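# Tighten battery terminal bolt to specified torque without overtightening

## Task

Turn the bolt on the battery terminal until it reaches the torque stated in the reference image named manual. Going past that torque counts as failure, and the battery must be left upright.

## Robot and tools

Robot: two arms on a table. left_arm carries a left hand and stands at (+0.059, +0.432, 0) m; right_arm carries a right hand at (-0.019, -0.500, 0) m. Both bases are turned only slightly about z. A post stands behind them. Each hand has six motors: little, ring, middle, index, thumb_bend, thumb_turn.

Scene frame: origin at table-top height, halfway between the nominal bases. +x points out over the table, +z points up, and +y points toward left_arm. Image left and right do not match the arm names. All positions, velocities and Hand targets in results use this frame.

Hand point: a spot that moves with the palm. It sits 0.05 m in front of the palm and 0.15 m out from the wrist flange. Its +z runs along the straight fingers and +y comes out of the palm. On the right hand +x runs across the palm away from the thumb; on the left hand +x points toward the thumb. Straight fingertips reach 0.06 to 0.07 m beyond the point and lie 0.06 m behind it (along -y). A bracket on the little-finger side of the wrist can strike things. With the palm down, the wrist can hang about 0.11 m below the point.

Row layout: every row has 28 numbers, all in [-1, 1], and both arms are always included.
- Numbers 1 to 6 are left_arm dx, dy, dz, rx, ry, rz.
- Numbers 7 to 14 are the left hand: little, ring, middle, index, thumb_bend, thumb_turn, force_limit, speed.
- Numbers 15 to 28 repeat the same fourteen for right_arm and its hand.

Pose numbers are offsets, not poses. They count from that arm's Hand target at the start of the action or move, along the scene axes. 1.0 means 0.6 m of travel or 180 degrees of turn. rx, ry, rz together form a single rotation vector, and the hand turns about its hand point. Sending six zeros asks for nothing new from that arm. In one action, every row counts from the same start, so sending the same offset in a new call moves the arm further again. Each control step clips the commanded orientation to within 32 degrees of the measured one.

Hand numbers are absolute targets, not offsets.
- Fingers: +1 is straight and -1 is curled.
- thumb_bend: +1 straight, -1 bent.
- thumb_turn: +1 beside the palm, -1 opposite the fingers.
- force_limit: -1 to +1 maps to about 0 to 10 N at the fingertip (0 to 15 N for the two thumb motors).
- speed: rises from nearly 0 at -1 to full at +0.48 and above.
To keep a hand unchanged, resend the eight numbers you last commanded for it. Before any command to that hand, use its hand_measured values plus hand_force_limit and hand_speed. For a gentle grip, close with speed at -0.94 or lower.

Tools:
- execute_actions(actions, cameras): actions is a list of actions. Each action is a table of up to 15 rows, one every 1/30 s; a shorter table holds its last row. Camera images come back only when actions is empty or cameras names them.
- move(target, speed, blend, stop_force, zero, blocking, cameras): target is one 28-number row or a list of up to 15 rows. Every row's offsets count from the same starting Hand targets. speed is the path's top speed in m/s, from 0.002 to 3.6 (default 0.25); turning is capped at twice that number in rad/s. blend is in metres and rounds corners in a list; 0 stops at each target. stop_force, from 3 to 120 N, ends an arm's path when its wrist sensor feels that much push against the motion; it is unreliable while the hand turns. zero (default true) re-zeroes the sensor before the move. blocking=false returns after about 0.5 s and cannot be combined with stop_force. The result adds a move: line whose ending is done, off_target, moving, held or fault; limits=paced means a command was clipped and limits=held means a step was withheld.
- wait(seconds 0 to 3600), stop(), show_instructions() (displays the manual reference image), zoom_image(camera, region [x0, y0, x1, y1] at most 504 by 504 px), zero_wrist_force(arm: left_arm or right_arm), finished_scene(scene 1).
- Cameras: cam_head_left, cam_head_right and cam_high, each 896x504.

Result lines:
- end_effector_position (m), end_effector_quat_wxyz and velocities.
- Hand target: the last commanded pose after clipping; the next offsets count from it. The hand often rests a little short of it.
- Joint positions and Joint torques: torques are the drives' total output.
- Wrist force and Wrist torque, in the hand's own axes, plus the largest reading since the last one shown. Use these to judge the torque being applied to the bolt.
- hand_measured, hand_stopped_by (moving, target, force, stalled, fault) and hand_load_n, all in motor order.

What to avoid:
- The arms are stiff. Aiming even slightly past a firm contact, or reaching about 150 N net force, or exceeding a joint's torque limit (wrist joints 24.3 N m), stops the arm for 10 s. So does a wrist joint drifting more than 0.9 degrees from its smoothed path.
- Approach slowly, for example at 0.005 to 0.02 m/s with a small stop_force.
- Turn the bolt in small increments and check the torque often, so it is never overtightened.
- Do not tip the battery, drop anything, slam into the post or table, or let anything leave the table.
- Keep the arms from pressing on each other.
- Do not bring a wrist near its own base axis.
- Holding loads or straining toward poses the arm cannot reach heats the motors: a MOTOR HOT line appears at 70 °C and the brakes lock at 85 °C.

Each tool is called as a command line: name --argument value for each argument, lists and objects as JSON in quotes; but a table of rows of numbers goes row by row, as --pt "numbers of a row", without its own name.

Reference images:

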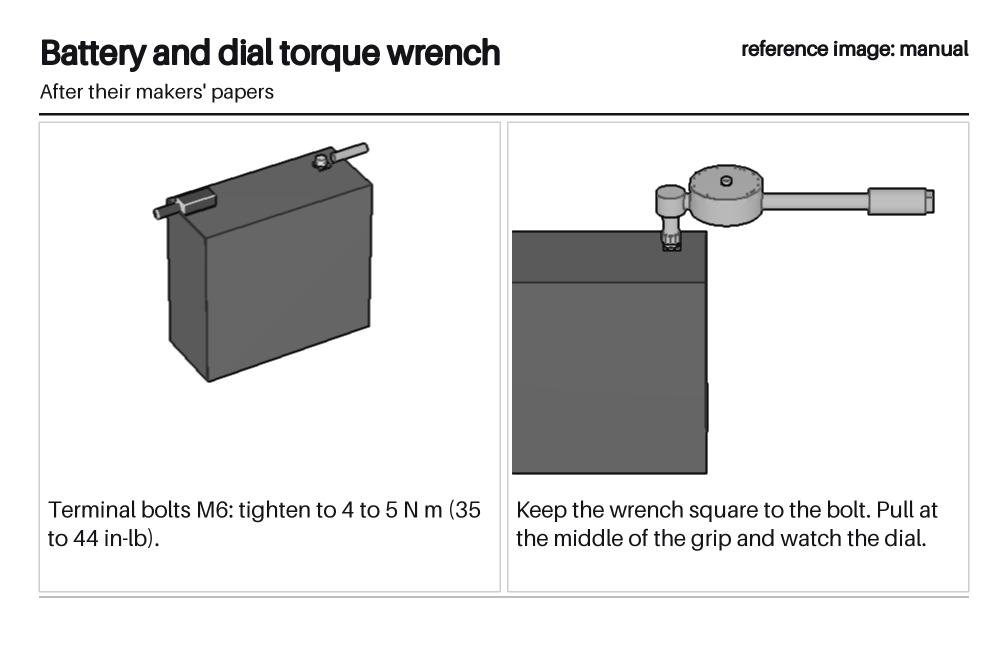

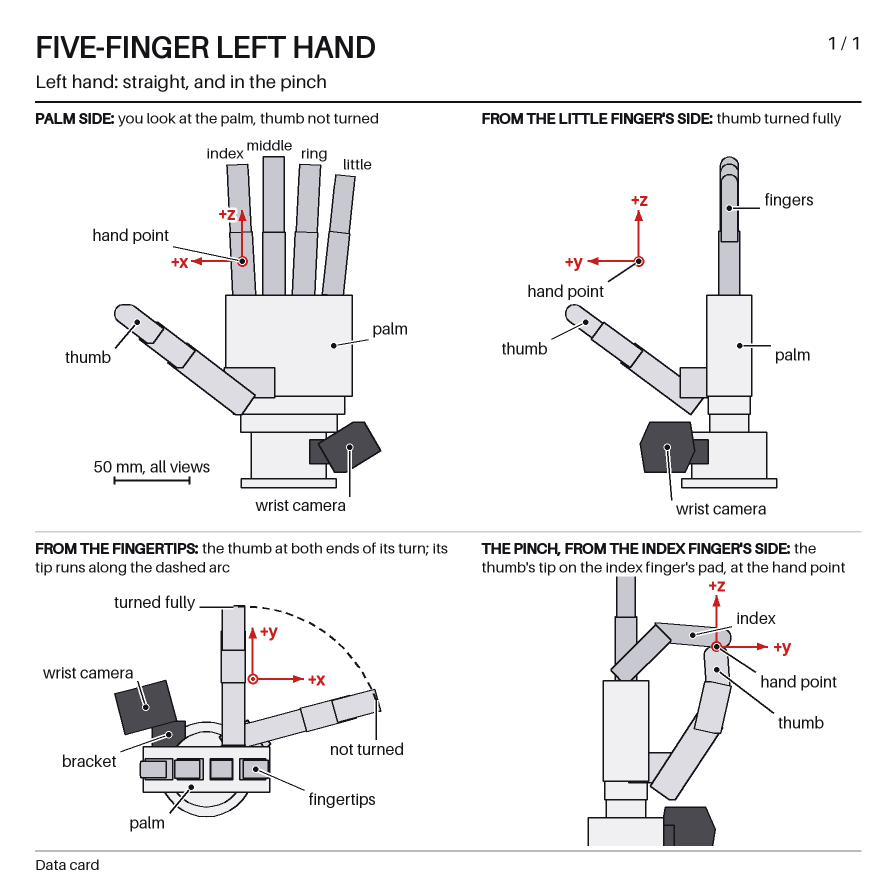

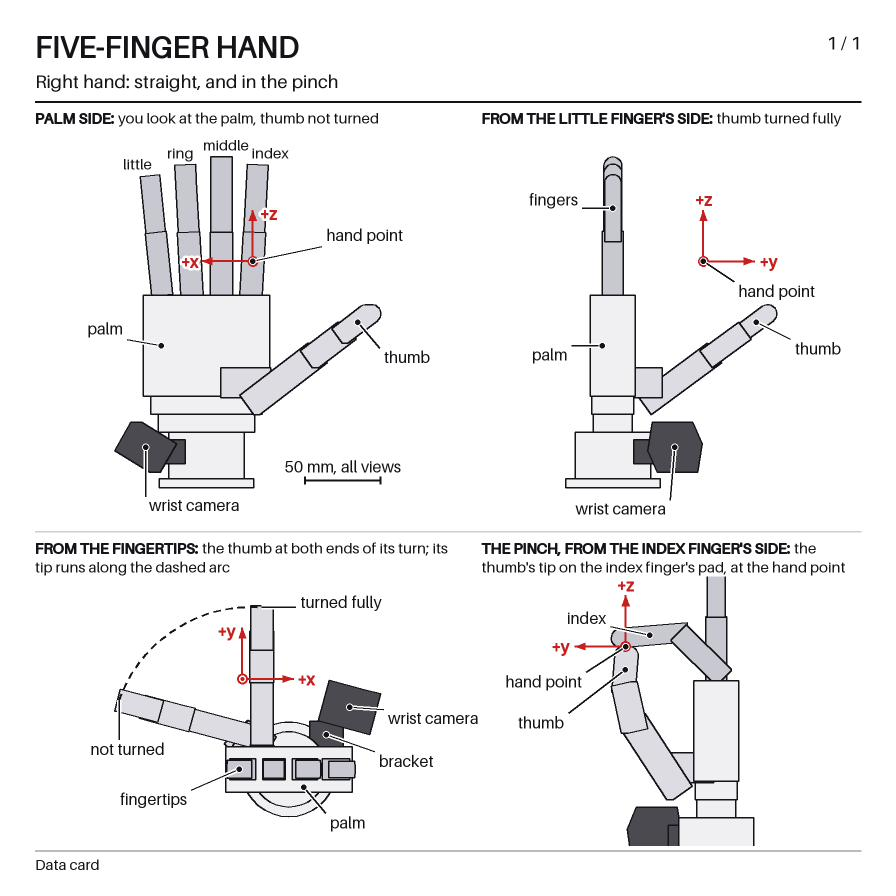

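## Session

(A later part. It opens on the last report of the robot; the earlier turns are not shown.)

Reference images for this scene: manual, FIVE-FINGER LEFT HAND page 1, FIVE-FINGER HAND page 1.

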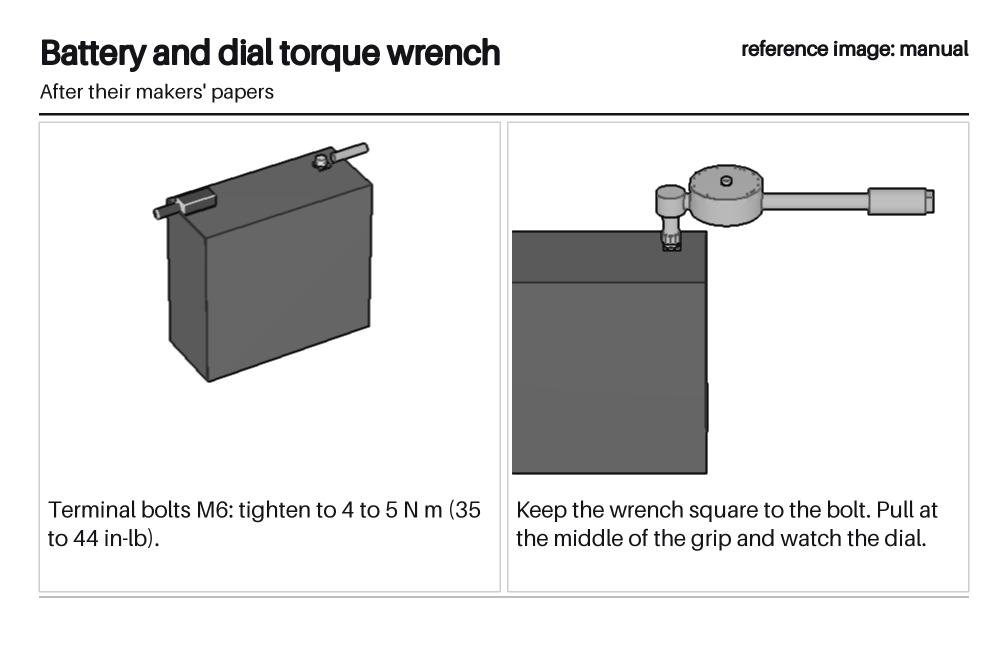

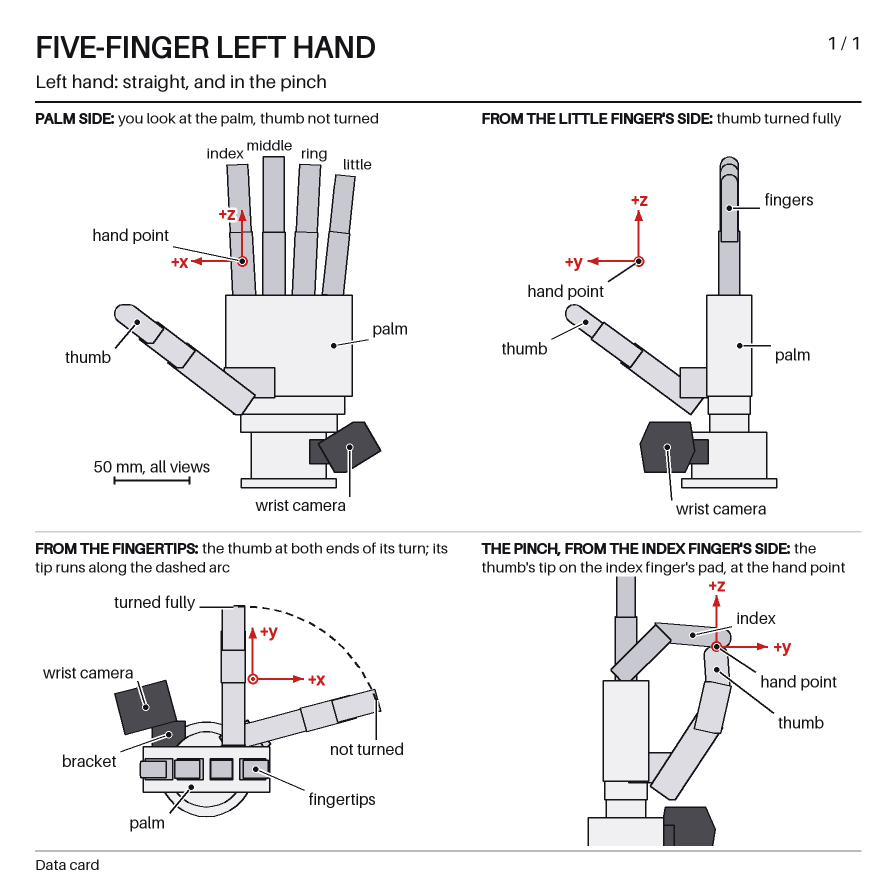

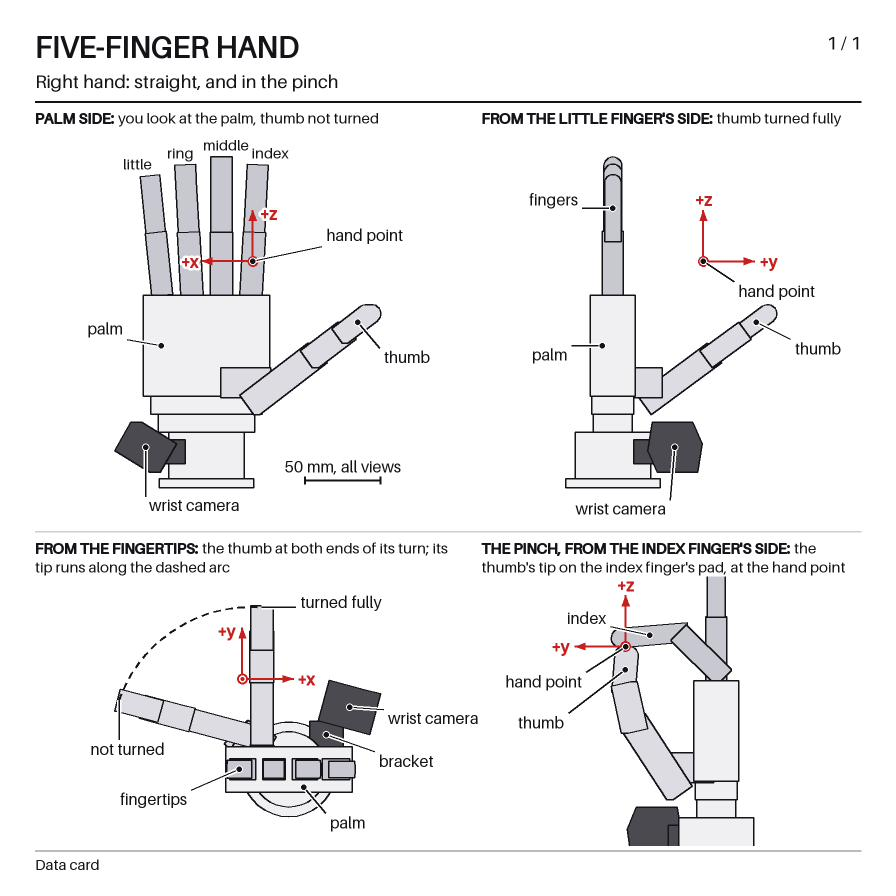

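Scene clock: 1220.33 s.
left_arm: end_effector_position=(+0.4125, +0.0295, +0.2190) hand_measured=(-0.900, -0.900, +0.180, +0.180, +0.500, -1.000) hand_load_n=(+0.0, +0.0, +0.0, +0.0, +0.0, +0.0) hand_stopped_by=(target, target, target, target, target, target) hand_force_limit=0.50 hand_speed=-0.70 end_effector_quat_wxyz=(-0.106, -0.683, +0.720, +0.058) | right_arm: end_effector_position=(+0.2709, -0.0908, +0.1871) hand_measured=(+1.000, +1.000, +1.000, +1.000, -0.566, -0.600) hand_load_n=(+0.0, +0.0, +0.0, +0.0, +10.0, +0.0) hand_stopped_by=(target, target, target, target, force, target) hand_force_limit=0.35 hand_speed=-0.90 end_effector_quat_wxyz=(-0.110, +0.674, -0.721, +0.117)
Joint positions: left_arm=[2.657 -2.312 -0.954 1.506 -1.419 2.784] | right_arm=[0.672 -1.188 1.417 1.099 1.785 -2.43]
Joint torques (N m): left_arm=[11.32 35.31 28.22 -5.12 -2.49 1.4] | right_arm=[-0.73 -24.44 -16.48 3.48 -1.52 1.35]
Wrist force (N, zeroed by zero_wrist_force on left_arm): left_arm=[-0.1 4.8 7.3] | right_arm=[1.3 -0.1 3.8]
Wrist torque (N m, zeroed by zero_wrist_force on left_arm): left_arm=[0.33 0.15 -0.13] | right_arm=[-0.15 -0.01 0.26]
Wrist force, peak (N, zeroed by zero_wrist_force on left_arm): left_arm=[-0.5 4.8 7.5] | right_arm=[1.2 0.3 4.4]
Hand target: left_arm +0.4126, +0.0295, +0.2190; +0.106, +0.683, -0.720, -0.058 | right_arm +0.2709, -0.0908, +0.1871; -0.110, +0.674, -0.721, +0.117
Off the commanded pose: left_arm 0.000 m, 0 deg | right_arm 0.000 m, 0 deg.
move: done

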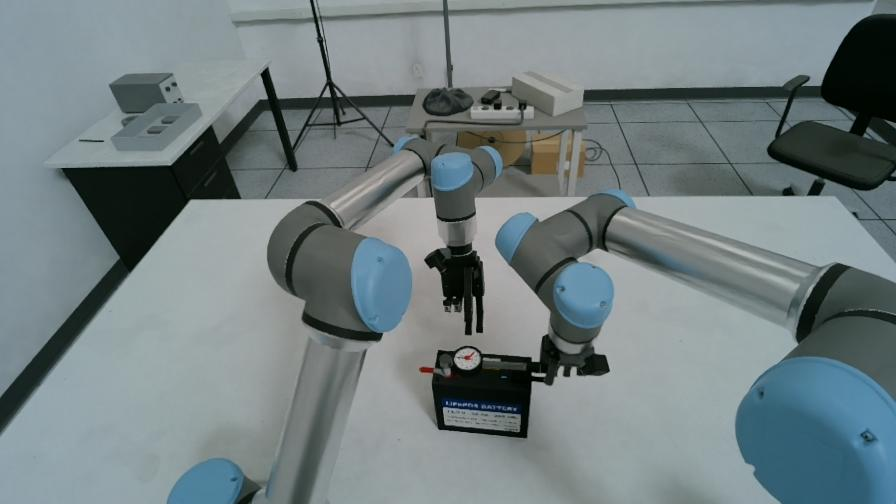

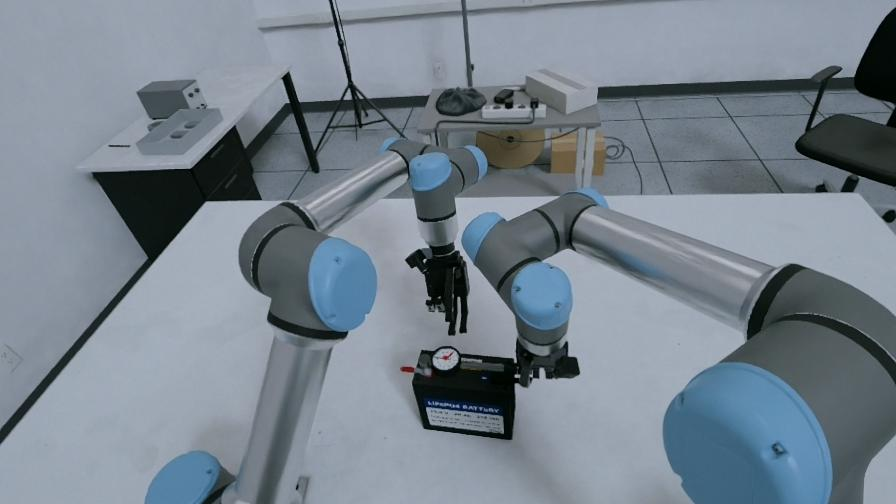

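zero_wrist_force --arm "left_arm"

move --target '[-0.1643,0,0.0025,0,0,0,-0.9,-0.9,0.18,0.18,0.5,-1,0.5,-0.7,0,0,0,0,0,0,1,1,1,1,-0.85,-0.6,0.35,-0.9]' --speed 0.03 --stop_force 5 --cameras '["cam_head_left","cam_head_right"]'

zoom_image --camera "cam_head_right" --region '[414, 326, 470, 380]'

Wrist force sensor zeroed.

Scene clock: 1225.23 s.
left_arm: end_effector_position=(+0.3140, +0.0295, +0.2205) hand_measured=(-0.900, -0.900, +0.180, +0.180, +0.500, -1.000) hand_load_n=(+0.0, +0.0, +0.0, +0.0, +0.0, +0.0) hand_stopped_by=(target, target, target, target, target, target) hand_force_limit=0.50 hand_speed=-0.70 end_effector_quat_wxyz=(-0.106, -0.683, +0.720, +0.058) | right_arm: end_effector_position=(+0.2709, -0.0908, +0.1871) hand_measured=(+1.000, +1.000, +1.000, +1.000, -0.566, -0.600) hand_load_n=(+0.0, +0.0, +0.0, +0.0, +9.5, +0.0) hand_stopped_by=(target, target, target, target, force, target) hand_force_limit=0.35 hand_speed=-0.90 end_effector_quat_wxyz=(-0.110, +0.674, -0.721, +0.117)
Joint positions: left_arm=[2.575 -2.112 -1.278 1.643 -1.404 2.702] | right_arm=[0.672 -1.188 1.417 1.099 1.785 -2.43]
Joint torques (N m): left_arm=[-9.04 45.43 9.5 0 3.8 -1.51] | right_arm=[0.44 -24.88 -14.67 3.73 -1.55 1.16]
Wrist force (N, zeroed by zero_wrist_force on left_arm): left_arm=[-0.7 -1.8 -0.6] | right_arm=[1.4 0.4 4.4]
Wrist torque (N m, zeroed by zero_wrist_force on left_arm): left_arm=[-0.12 -0.01 0.18] | right_arm=[-0.15 -0.02 0.27]
Wrist force, peak (N, zeroed by zero_wrist_force on left_arm): left_arm=[-0.9 -2.2 -0.3] | right_arm=[1.7 0.8 4.5]
Hand target: left_arm +0.3140, +0.0295, +0.2205; +0.106, +0.683, -0.720, -0.058 | right_arm +0.2709, -0.0908, +0.1871; -0.110, +0.674, -0.721, +0.117
Off the commanded pose: left_arm 0.000 m, 0 deg | right_arm 0.000 m, 0 deg.
move: done

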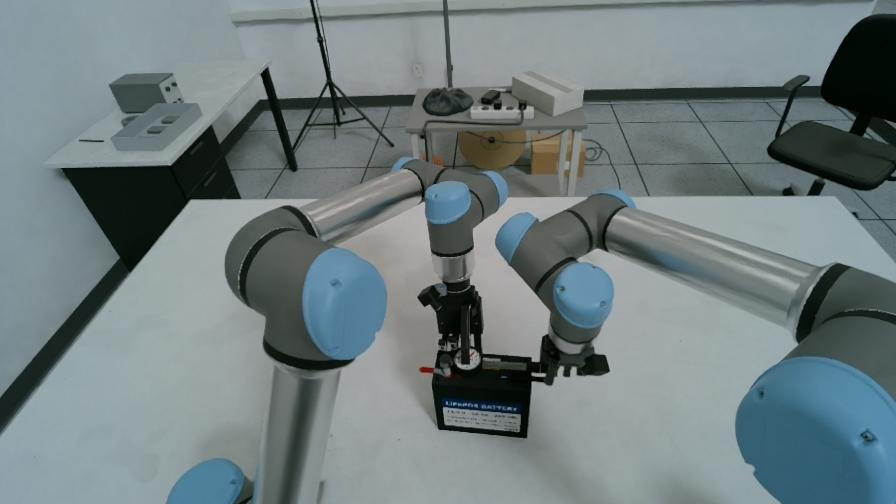

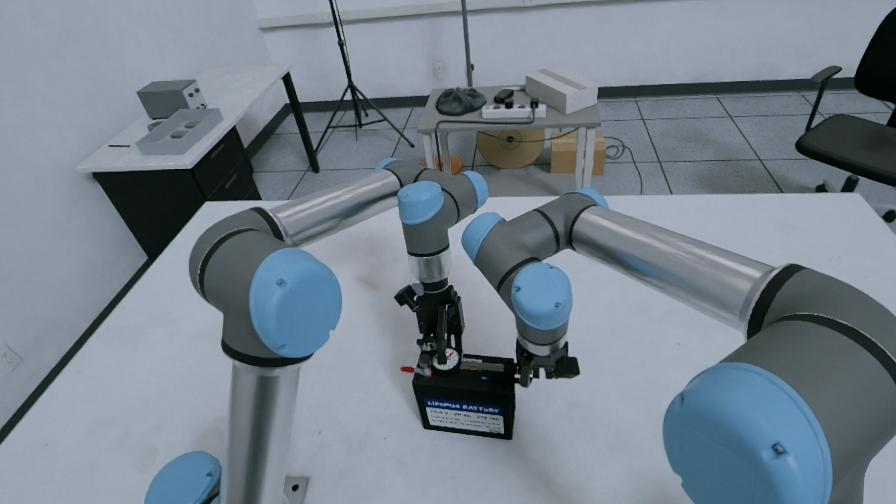

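Scaled by 9.000 from the camera's image (finer frame: 1280x720).

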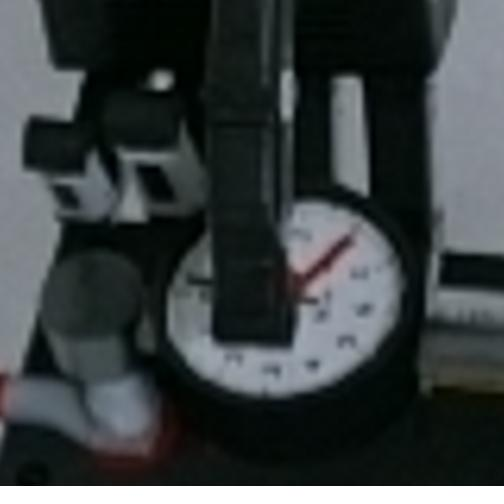

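move --target '[0,0,0,0,0,0,-0.9,-0.9,-0.4,-0.4,-0.05,-1,-0.5,-0.94,0,0,0,0,0,0,1,1,1,1,-0.85,-0.6,0.35,-0.9]' --speed 0.01

Scene clock: 1229.30 s.
left_arm: end_effector_position=(+0.3140, +0.0295, +0.2205) hand_measured=(-0.900, -0.900, +0.052, +0.080, +0.194, -1.000) hand_load_n=(+0.0, +0.0, +3.5, +3.5, +4.0, +0.0) hand_stopped_by=(target, target, force, force, force, target) hand_force_limit=-0.50 hand_speed=-0.94 end_effector_quat_wxyz=(-0.106, -0.683, +0.720, +0.058) | right_arm: end_effector_position=(+0.2709, -0.0908, +0.1871) hand_measured=(+1.000, +1.000, +1.000, +1.000, -0.566, -0.600) hand_load_n=(+0.0, +0.0, +0.0, +0.0, +9.5, +0.0) hand_stopped_by=(target, target, target, target, force, target) hand_force_limit=0.35 hand_speed=-0.90 end_effector_quat_wxyz=(-0.110, +0.674, -0.721, +0.117)
Joint positions: left_arm=[2.575 -2.112 -1.278 1.643 -1.404 2.702] | right_arm=[0.672 -1.188 1.417 1.099 1.785 -2.43]
Joint torques (N m): left_arm=[-7.06 45.49 24.56 -5.9 3.49 -0.29] | right_arm=[5.16 -24.79 -16.27 3.72 -1.66 1.08]
Wrist force (N, zeroed by zero_wrist_force on left_arm): left_arm=[-1.8 -2.3 5.0] | right_arm=[1.0 -0.4 2.6]
Wrist torque (N m, zeroed by zero_wrist_force on left_arm): left_arm=[-0.26 0.14 0.10] | right_arm=[-0.09 0.03 0.24]
Wrist force, peak (N, zeroed by zero_wrist_force on left_arm): left_arm=[-1.4 -4.2 6.7] | right_arm=[1.4 0.7 4.6]
Hand target: left_arm +0.3140, +0.0295, +0.2205; +0.106, +0.683, -0.720, -0.058 | right_arm +0.2709, -0.0908, +0.1871; -0.110, +0.674, -0.721, +0.117
Off the commanded pose: left_arm 0.000 m, 0 deg | right_arm 0.000 m, 0 deg.
move: done

move --target '[0,0,0,0,0,0,-0.9,-0.9,-0.5,-0.5,-0.1,-1,0.6,-0.9,0,0,0,0,0,0,1,1,1,1,-0.85,-0.6,0.35,-0.9]' --speed 0.01

Scene clock: 1232.27 s.
left_arm: end_effector_position=(+0.3140, +0.0295, +0.2205) hand_measured=(-0.900, -0.900, +0.036, +0.064, +0.154, -1.000) hand_load_n=(+0.0, -0.5, +9.5, +8.5, +12.0, +0.5) hand_stopped_by=(target, target, force, force, force, target) hand_force_limit=0.60 hand_speed=-0.90 end_effector_quat_wxyz=(-0.106, -0.683, +0.720, +0.058) | right_arm: end_effector_position=(+0.2709, -0.0908, +0.1871) hand_measured=(+1.000, +1.000, +1.000, +1.000, -0.566, -0.600) hand_load_n=(+0.0, +0.0, +0.0, +0.0, +9.5, +0.0) hand_stopped_by=(target, target, target, target, force, target) hand_force_limit=0.35 hand_speed=-0.90 end_effector_quat_wxyz=(-0.110, +0.674, -0.721, +0.117)
Joint positions: left_arm=[2.575 -2.112 -1.278 1.643 -1.404 2.702] | right_arm=[0.672 -1.188 1.417 1.099 1.785 -2.43]
Joint torques (N m): left_arm=[-5.13 45.72 24.79 -3.36 3.24 0.54] | right_arm=[5.52 -25.54 -15.78 3.57 -1.75 1.13]
Wrist force (N, zeroed by zero_wrist_force on left_arm): left_arm=[-2.1 -3.2 12.3] | right_arm=[0.5 -1.8 -0.2]
Wrist torque (N m, zeroed by zero_wrist_force on left_arm): left_arm=[-0.31 0.16 0.09] | right_arm=[-0.05 0.06 0.20]
Wrist force, peak (N, zeroed by zero_wrist_force on left_arm): left_arm=[-1.5 -5.1 14.3] | right_arm=[0.9 -0.2 3.2]
Hand target: left_arm +0.3140, +0.0295, +0.2205; +0.106, +0.683, -0.720, -0.058 | right_arm +0.2709, -0.0908, +0.1871; -0.110, +0.674, -0.721, +0.117
Off the commanded pose: left_arm 0.000 m, 0 deg | right_arm 0.000 m, 0 deg.
move: done

move --target '[0.0009,0,0.0033,0,0,0.0033,-0.9,-0.9,-0.5,-0.5,-0.1,-1,0.6,-0.9,0.0015,-0.0002,0.0033,0,0,0.0033,1,1,1,1,-0.85,-0.6,0.35,-0.9]' --speed 0.01

move --target '[0,0,0.0033,0,0,0,-0.9,-0.9,-0.5,-0.5,-0.1,-1,0.6,-0.9,0,0,0.0033,0,0,0,1,1,1,1,-0.85,-0.6,0.35,-0.9]' --speed 0.01

move --target '[0,0,0.01,0,0,0,-0.9,-0.9,-0.5,-0.5,-0.1,-1,0.6,-0.9,0,0,0.01,0,0,0,1,1,1,1,-0.85,-0.6,0.35,-0.9]' --speed 0.015 --cameras '["cam_head_left","cam_head_right"]'

zoom_image --camera "cam_head_right" --region '[400, 320, 480, 380]'

Scene clock: 1233.53 s.
left_arm: end_effector_position=(+0.3146, +0.0295, +0.2224) hand_measured=(-0.900, -0.900, +0.036, +0.064, +0.154, -1.000) hand_load_n=(+0.0, +0.0, +14.5, +11.5, +10.5, +1.0) hand_stopped_by=(target, target, force, force, force, target) hand_force_limit=0.60 hand_speed=-0.90 end_effector_quat_wxyz=(-0.106, -0.687, +0.717, +0.058) | right_arm: end_effector_position=(+0.2717, -0.0909, +0.1890) hand_measured=(+1.000, +1.000, +1.000, +1.000, -0.566, -0.600) hand_load_n=(+0.0, +0.0, +0.0, +0.0, +9.0, +0.0) hand_stopped_by=(target, target, target, target, force, target) hand_force_limit=0.35 hand_speed=-0.90 end_effector_quat_wxyz=(-0.110, +0.677, -0.718, +0.116)
Joint positions: left_arm=[2.577 -2.109 -1.277 1.641 -1.403 2.694] | right_arm=[0.669 -1.188 1.412 1.102 1.782 -2.442]
Joint torques (N m): left_arm=[11.1 56.98 34.58 -9.59 6.36 -1.59] | right_arm=[-7.07 -44.53 -23.09 3.35 -2.66 -1.41]
Wrist force (N, zeroed by zero_wrist_force on left_arm): left_arm=[-5.2 -7.9 27.1] | right_arm=[3.2 -1.8 -2.3]
Wrist torque (N m, zeroed by zero_wrist_force on left_arm): left_arm=[-0.96 0.32 0.24] | right_arm=[0.12 -0.06 0.36]
Wrist force, peak (N, zeroed by zero_wrist_force on left_arm): left_arm=[-4.8 -8.0 27.9] | right_arm=[2.7 -2.2 -2.9]
Hand target: left_arm +0.3146, +0.0295, +0.2225; +0.106, +0.687, -0.717, -0.058 | right_arm +0.2718, -0.0909, +0.1890; -0.110, +0.677, -0.718, +0.116
Off the commanded pose: left_arm 0.000 m, 0 deg | right_arm 0.000 m, 0 deg.
move: done

Scene clock: 1234.03 s.
left_arm: end_effector_position=(+0.3146, +0.0295, +0.2244) hand_measured=(-0.900, -0.900, +0.036, +0.064, +0.154, -1.000) hand_load_n=(+0.0, -0.5, +14.0, +11.0, +10.5, +1.0) hand_stopped_by=(target, target, force, force, force, target) hand_force_limit=0.60 hand_speed=-0.90 end_effector_quat_wxyz=(-0.106, -0.687, +0.717, +0.058) | right_arm: end_effector_position=(+0.2718, -0.0909, +0.1909) hand_measured=(+1.000, +1.000, +1.000, +1.000, -0.566, -0.600) hand_load_n=(+0.0, +0.0, +0.0, +0.0, +9.5, +0.0) hand_stopped_by=(target, target, target, target, force, target) hand_force_limit=0.35 hand_speed=-0.90 end_effector_quat_wxyz=(-0.110, +0.677, -0.718, +0.116)
Joint positions: left_arm=[2.577 -2.108 -1.274 1.637 -1.403 2.694] | right_arm=[0.669 -1.189 1.408 1.107 1.782 -2.442]
Joint torques (N m): left_arm=[10.98 55.84 34.18 -9.03 6.49 -1.66] | right_arm=[-5.16 -45.63 -23.3 3.69 -2.11 -1.48]
Wrist force (N, zeroed by zero_wrist_force on left_arm): left_arm=[-5.3 -7.5 26.9] | right_arm=[3.2 -2.0 -1.0]
Wrist torque (N m, zeroed by zero_wrist_force on left_arm): left_arm=[-0.98 0.26 0.23] | right_arm=[0.01 -0.06 0.35]
Wrist force, peak (N, zeroed by zero_wrist_force on left_arm): left_arm=[-5.0 -8.5 27.9] | right_arm=[3.4 -2.1 -2.5]
Hand target: left_arm +0.3146, +0.0295, +0.2245; +0.106, +0.687, -0.717, -0.058 | right_arm +0.2718, -0.0909, +0.1910; -0.110, +0.677, -0.718, +0.116
Off the commanded pose: left_arm 0.000 m, 0 deg | right_arm 0.000 m, 0 deg.
move: done

Scene clock: 1234.80 s.
left_arm: end_effector_position=(+0.3146, +0.0295, +0.2304) hand_measured=(-0.900, -0.900, +0.036, +0.064, +0.154, -1.000) hand_load_n=(+0.0, -1.0, +13.5, +11.5, +10.5, +1.0) hand_stopped_by=(target, target, force, force, force, target) hand_force_limit=0.60 hand_speed=-0.90 end_effector_quat_wxyz=(-0.106, -0.687, +0.717, +0.058) | right_arm: end_effector_position=(+0.2718, -0.0909, +0.1969) hand_measured=(+1.000, +1.000, +1.000, +1.000, -0.566, -0.600) hand_load_n=(+0.0, +0.0, +0.0, +0.0, +9.5, +0.0) hand_stopped_by=(target, target, target, target, force, target) hand_force_limit=0.35 hand_speed=-0.90 end_effector_quat_wxyz=(-0.110, +0.677, -0.718, +0.116)
Joint positions: left_arm=[2.577 -2.105 -1.264 1.623 -1.403 2.694] | right_arm=[0.669 -1.192 1.397 1.121 1.782 -2.442]
Joint torques (N m): left_arm=[9.54 55.62 33.92 -8.77 6.2 -1.66] | right_arm=[-5.71 -47.31 -25.96 4.06 -1.75 -1.1]
Wrist force (N, zeroed by zero_wrist_force on left_arm): left_arm=[-6.6 -7.0 25.5] | right_arm=[3.3 1.3 4.7]
Wrist torque (N m, zeroed by zero_wrist_force on left_arm): left_arm=[-0.94 0.19 0.19] | right_arm=[-0.07 -0.13 0.39]
Wrist force, peak (N, zeroed by zero_wrist_force on left_arm): left_arm=[-5.7 -7.5 27.5] | right_arm=[3.8 1.0 5.0]
Hand target: left_arm +0.3146, +0.0295, +0.2305; +0.106, +0.687, -0.717, -0.058 | right_arm +0.2718, -0.0909, +0.1970; -0.110, +0.677, -0.718, +0.116
Off the commanded pose: left_arm 0.000 m, 0 deg | right_arm 0.000 m, 0 deg.
move: done

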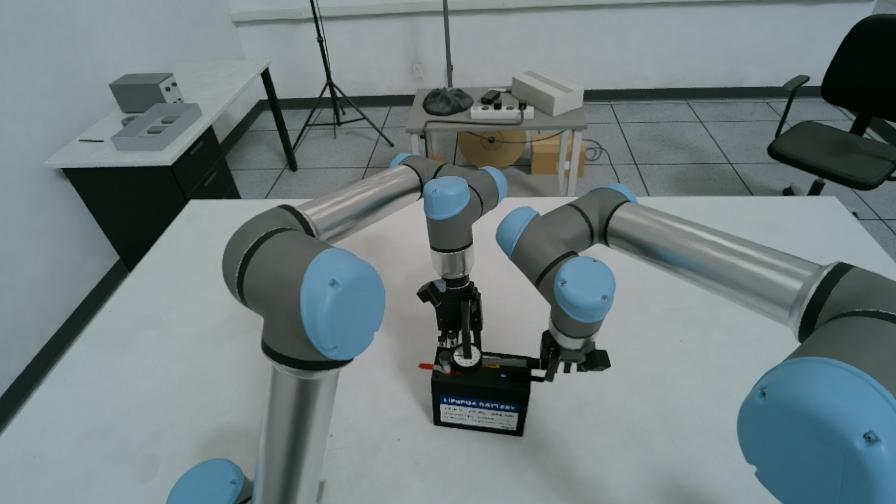

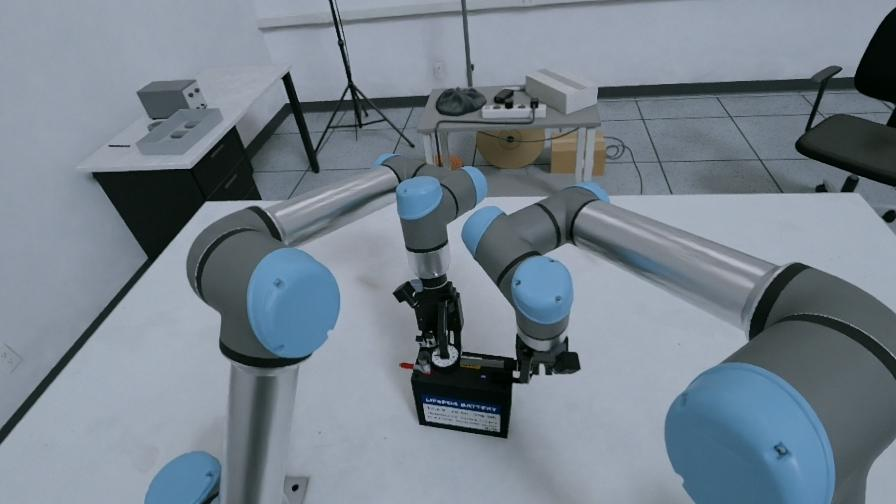

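Scaled by 6.300 from the camera's image (finer frame: 1280x720).

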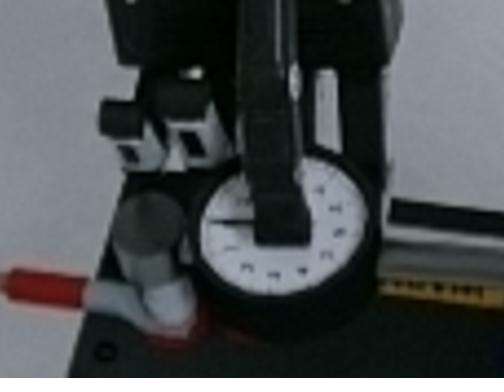

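move --target '[0,0,-0.01,0,0,0,-0.9,-0.9,-0.5,-0.5,-0.1,-1,0.6,-0.9,0,0,-0.01,0,0,0,1,1,1,1,-0.85,-0.6,0.35,-0.9]' --speed 0.01

move --target '[0,0,-0.0033,0,0,0,-0.9,-0.9,-0.5,-0.5,-0.1,-1,0.6,-0.9,0,0,-0.0033,0,0,0,1,1,1,1,-0.85,-0.6,0.35,-0.9]' --speed 0.005 --cameras '["cam_head_left","cam_head_right"]'

Scene clock: 1236.03 s.
left_arm: end_effector_position=(+0.3146, +0.0295, +0.2246) hand_measured=(-0.900, -0.900, +0.036, +0.064, +0.154, -1.000) hand_load_n=(+0.0, -0.5, +11.0, +9.0, +11.0, +1.5) hand_stopped_by=(target, target, force, force, force, target) hand_force_limit=0.60 hand_speed=-0.90 end_effector_quat_wxyz=(-0.106, -0.687, +0.717, +0.058) end_effector_velocity=(+0.000, +0.000, -0.002) end_effector_angular_velocity=(+0.000, +0.000, +0.000) | right_arm: end_effector_position=(+0.2718, -0.0909, +0.1912) hand_measured=(+1.000, +1.000, +1.000, +1.000, -0.566, -0.600) hand_load_n=(+0.0, +0.0, +0.0, +0.0, +9.5, +0.0) hand_stopped_by=(target, target, target, target, force, target) hand_force_limit=0.35 hand_speed=-0.90 end_effector_quat_wxyz=(-0.110, +0.677, -0.718, +0.116)
Joint positions: left_arm=[2.577 -2.108 -1.274 1.636 -1.403 2.694] | right_arm=[0.669 -1.189 1.408 1.108 1.782 -2.442]
Joint velocities: left_arm=[0 -0.001 -0.004 0.005 0 -0.001] | right_arm=[within noise]
Joint torques (N m): left_arm=[3.33 35.46 15.12 -2.27 4.83 -1.5] | right_arm=[-3.03 -24.4 -10.28 -0.93 0.91 -0.27]
Wrist force (N, zeroed by zero_wrist_force on left_arm): left_arm=[-7.9 -6.7 14.3] | right_arm=[1.0 -1.1 0.8]
Wrist torque (N m, zeroed by zero_wrist_force on left_arm): left_arm=[-0.63 -0.03 0.14] | right_arm=[0.00 0.00 0.25]
Wrist force, peak (N, zeroed by zero_wrist_force on left_arm): left_arm=[-6.8 -7.8 26.4] | right_arm=[3.7 1.3 5.0]
Hand target: left_arm +0.3146, +0.0295, +0.2245; +0.106, +0.687, -0.717, -0.058 | right_arm +0.2718, -0.0909, +0.1910; -0.110, +0.677, -0.718, +0.116
Off the commanded pose: left_arm 0.000 m, 0 deg | right_arm 0.000 m, 0 deg.
move: done

Scene clock: 1236.63 s.
left_arm: end_effector_position=(+0.3146, +0.0295, +0.2226) hand_measured=(-0.900, -0.900, +0.036, +0.064, +0.154, -1.000) hand_load_n=(+0.0, -0.5, +10.5, +8.5, +11.5, +1.0) hand_stopped_by=(target, target, force, force, force, target) hand_force_limit=0.60 hand_speed=-0.90 end_effector_quat_wxyz=(-0.106, -0.687, +0.717, +0.058) | right_arm: end_effector_position=(+0.2718, -0.0909, +0.1892) hand_measured=(+1.000, +1.000, +1.000, +1.000, -0.566, -0.600) hand_load_n=(+0.0, +0.0, -0.5, +0.0, +9.5, +0.0) hand_stopped_by=(target, target, target, target, force, target) hand_force_limit=0.35 hand_speed=-0.90 end_effector_quat_wxyz=(-0.110, +0.677, -0.718, +0.116)
Joint positions: left_arm=[2.577 -2.109 -1.277 1.641 -1.403 2.694] | right_arm=[0.669 -1.188 1.411 1.103 1.782 -2.442]
Joint torques (N m): left_arm=[0.84 32.51 14.53 -0.71 4.34 -1.47] | right_arm=[-2.06 -24.99 -10.13 -0.77 1.09 0.45]
Wrist force (N, zeroed by zero_wrist_force on left_arm): left_arm=[-9.6 -3.1 9.9] | right_arm=[-0.4 0.0 2.1]
Wrist torque (N m, zeroed by zero_wrist_force on left_arm): left_arm=[-0.27 -0.05 0.03] | right_arm=[-0.02 0.07 0.18]
Wrist force, peak (N, zeroed by zero_wrist_force on left_arm): left_arm=[-7.8 -6.2 14.4] | right_arm=[-0.7 0.1 2.3]
Hand target: left_arm +0.3146, +0.0295, +0.2225; +0.106, +0.687, -0.717, -0.058 | right_arm +0.2718, -0.0909, +0.1890; -0.110, +0.677, -0.718, +0.116
Off the commanded pose: left_arm 0.000 m, 0 deg | right_arm 0.000 m, 0 deg.
move: done

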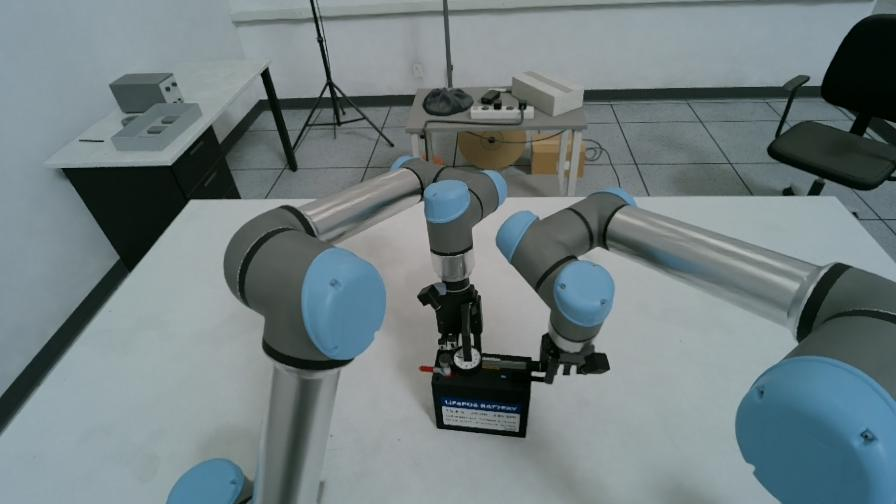

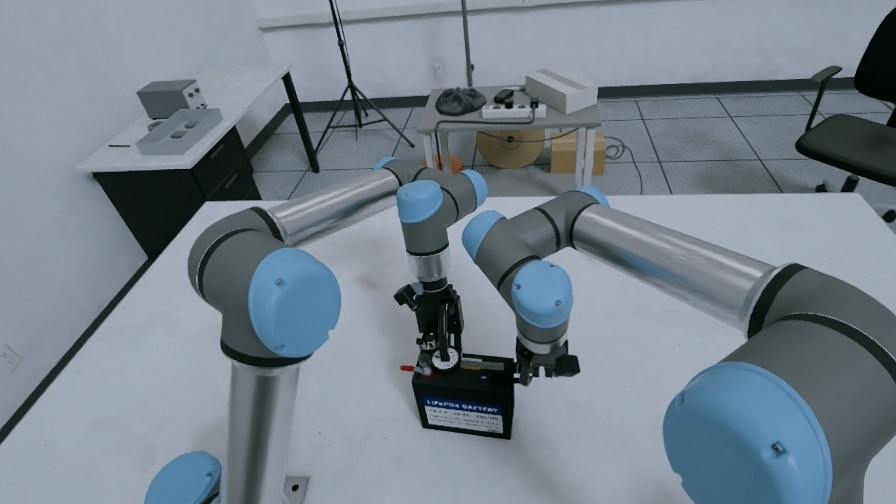

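move --target '[0,0,0,0,0,0,-0.9,-0.9,-0.5,-0.5,-0.1,-1,0.6,-0.9,0,0,-0.0017,0,0,0,1,1,1,1,-0.85,-0.6,0.35,-0.9]' --speed 0.005

move --target '[0,0,0,0,0,0,-0.9,-0.9,-0.5,-0.5,-0.1,-1,0.6,-0.9,0,0,-0.0017,0,0,0,1,1,1,1,-0.85,-0.6,0.35,-0.9]' --speed 0.005

Scene clock: 1237.97 s.
left_arm: end_effector_position=(+0.3146, +0.0295, +0.2225) hand_measured=(-0.900, -0.900, +0.036, +0.064, +0.154, -1.000) hand_load_n=(+0.0, -0.5, +11.5, +10.5, +11.0, +2.0) hand_stopped_by=(target, target, force, force, force, target) hand_force_limit=0.60 hand_speed=-0.90 end_effector_quat_wxyz=(-0.106, -0.687, +0.717, +0.058) | right_arm: end_effector_position=(+0.2718, -0.0909, +0.1881) hand_measured=(+1.000, +1.000, +1.000, +1.000, -0.566, -0.600) hand_load_n=(+0.0, +0.0, +0.0, +0.0, +9.5, +0.0) hand_stopped_by=(target, target, target, target, force, target) hand_force_limit=0.35 hand_speed=-0.90 end_effector_quat_wxyz=(-0.110, +0.677, -0.718, +0.116)
Joint positions: left_arm=[2.577 -2.109 -1.277 1.641 -1.403 2.694] | right_arm=[0.669 -1.188 1.413 1.1 1.782 -2.442]
Joint torques (N m): left_arm=[-5.01 35.29 16.33 -2.21 3.05 -1.19] | right_arm=[-0.79 -22.41 -10 -1.04 1.01 1.23]
Wrist force (N, zeroed by zero_wrist_force on left_arm): left_arm=[-9.3 -4.2 16.2] | right_arm=[2.1 -1.8 -0.4]
Wrist torque (N m, zeroed by zero_wrist_force on left_arm): left_arm=[-0.55 0.04 0.06] | right_arm=[-0.01 -0.03 0.30]
Wrist force, peak (N, zeroed by zero_wrist_force on left_arm): left_arm=[-9.3 -4.2 16.2] | right_arm=[2.2 -1.7 -0.6]
Hand target: left_arm +0.3146, +0.0295, +0.2225; +0.106, +0.687, -0.717, -0.058 | right_arm +0.2718, -0.0909, +0.1880; -0.110, +0.677, -0.718, +0.116
Off the commanded pose: left_arm 0.000 m, 0 deg | right_arm 0.000 m, 0 deg.
move: done

Scene clock: 1238.47 s.
left_arm: end_effector_position=(+0.3146, +0.0295, +0.2225) hand_measured=(-0.900, -0.900, +0.036, +0.064, +0.154, -1.000) hand_load_n=(+0.0, +0.0, +13.5, +12.5, +11.0, +1.5) hand_stopped_by=(target, target, force, force, force, target) hand_force_limit=0.60 hand_speed=-0.90 end_effector_quat_wxyz=(-0.106, -0.687, +0.717, +0.058) | right_arm: end_effector_position=(+0.2718, -0.0909, +0.1871) hand_measured=(+1.000, +1.000, +1.000, +1.000, -0.566, -0.600) hand_load_n=(+0.0, +0.0, +0.0, +0.0, +10.0, +0.0) hand_stopped_by=(target, target, target, target, force, target) hand_force_limit=0.35 hand_speed=-0.90 end_effector_quat_wxyz=(-0.110, +0.677, -0.718, +0.116)
Joint positions: left_arm=[2.577 -2.109 -1.277 1.641 -1.403 2.694] | right_arm=[0.669 -1.187 1.415 1.098 1.782 -2.442]
Joint torques (N m): left_arm=[-7.14 39.18 18.91 -4.1 2.55 -1.04] | right_arm=[0.11 -20.67 -11.62 -1.51 0.36 1.38]
Wrist force (N, zeroed by zero_wrist_force on left_arm): left_arm=[-8.8 -6.7 21.8] | right_arm=[4.7 -2.4 -2.8]
Wrist torque (N m, zeroed by zero_wrist_force on left_arm): left_arm=[-0.75 0.10 0.10] | right_arm=[0.11 -0.14 0.44]
Wrist force, peak (N, zeroed by zero_wrist_force on left_arm): left_arm=[-9.1 -6.8 21.9] | right_arm=[4.7 -2.4 -2.8]
Hand target: left_arm +0.3146, +0.0295, +0.2225; +0.106, +0.687, -0.717, -0.058 | right_arm +0.2718, -0.0909, +0.1870; -0.110, +0.677, -0.718, +0.116
Off the commanded pose: left_arm 0.000 m, 0 deg | right_arm 0.000 m, 0 deg.
move: done

move --target '[0.0007,0.0007,-0.001,0,0,0.001,-0.9,-0.9,-0.5,-0.5,-0.1,-1,0.6,-0.9,0.0017,-0.0005,0,0,0,0.001,1,1,1,1,-0.85,-0.6,0.35,-0.9]' --speed 0.005 --cameras '["cam_head_left","cam_head_right"]'

zoom_image --camera "cam_head_right" --region '[414, 346, 470, 380]'

zoom_image --camera "cam_head_left" --region '[434, 346, 490, 380]'

Scene clock: 1239.67 s.
left_arm: end_effector_position=(+0.3150, +0.0299, +0.2220) hand_measured=(-0.900, -0.900, +0.036, +0.064, +0.154, -1.000) hand_load_n=(+0.0, -0.5, +7.0, +7.5, +11.5, +2.0) hand_stopped_by=(target, target, force, force, force, target) hand_force_limit=0.60 hand_speed=-0.90 end_effector_quat_wxyz=(-0.106, -0.688, +0.716, +0.057) | right_arm: end_effector_position=(+0.2727, -0.0912, +0.1870) hand_measured=(+1.000, +1.000, +1.000, +1.000, -0.566, -0.600) hand_load_n=(+0.0, +0.0, +0.0, +0.0, +10.0, +0.0) hand_stopped_by=(target, target, target, target, force, target) hand_force_limit=0.35 hand_speed=-0.90 end_effector_quat_wxyz=(-0.110, +0.678, -0.717, +0.116)
Joint positions: left_arm=[2.579 -2.109 -1.28 1.643 -1.403 2.692] | right_arm=[0.667 -1.187 1.414 1.097 1.781 -2.447]
Joint torques (N m): left_arm=[12.32 46.74 10.94 -0.12 3.18 -1.29] | right_arm=[-9.15 -25.14 -22.79 0.7 -0.72 -1.66]
Wrist force (N, zeroed by zero_wrist_force on left_arm): left_arm=[1.5 1.1 3.6] | right_arm=[-4.2 0.8 2.9]
Wrist torque (N m, zeroed by zero_wrist_force on left_arm): left_arm=[-0.04 -0.16 0.10] | right_arm=[-0.02 0.10 -0.01]
Wrist force, peak (N, zeroed by zero_wrist_force on left_arm): left_arm=[-8.8 -7.0 22.8] | right_arm=[4.6 -2.9 -3.0]
Hand target: left_arm +0.3150, +0.0299, +0.2219; +0.106, +0.688, -0.716, -0.057 | right_arm +0.2728, -0.0912, +0.1870; -0.110, +0.679, -0.717, +0.116
Off the commanded pose: left_arm 0.000 m, 0 deg | right_arm 0.000 m, 0 deg.
move: done

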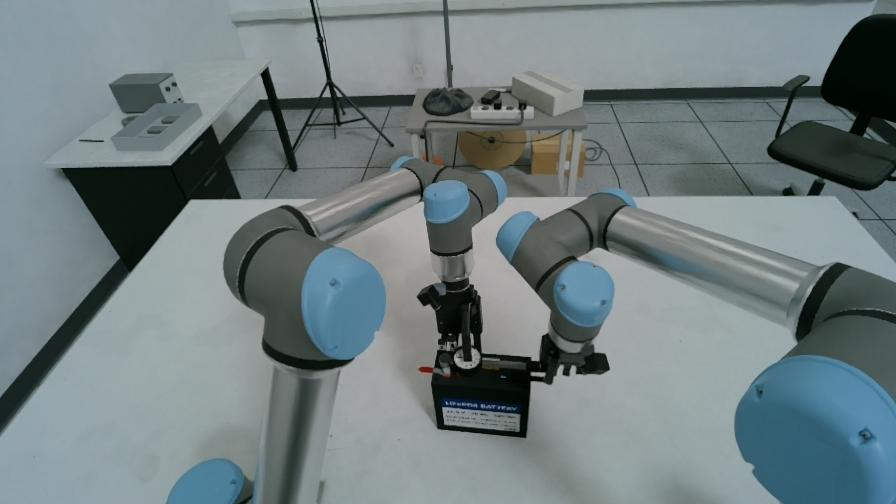

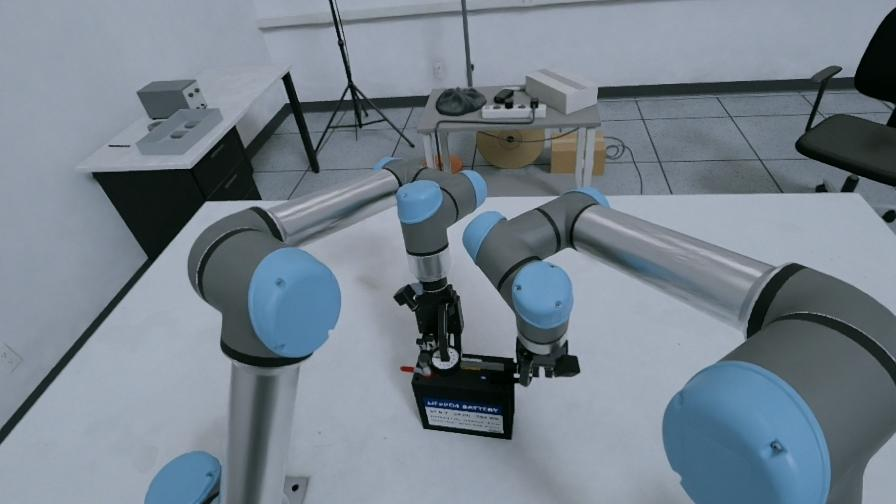

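Scaled by 9.000 from the camera's image (finer frame: 1280x720).

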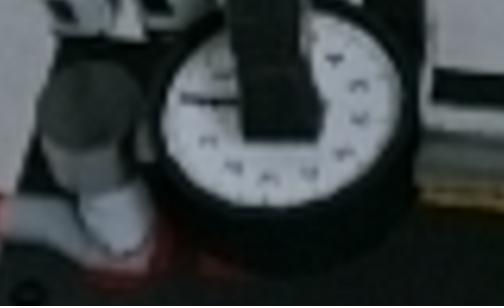

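Scaled by 9.000 from the camera's image (finer frame: 1280x720).

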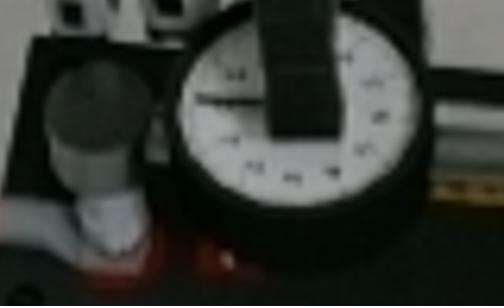

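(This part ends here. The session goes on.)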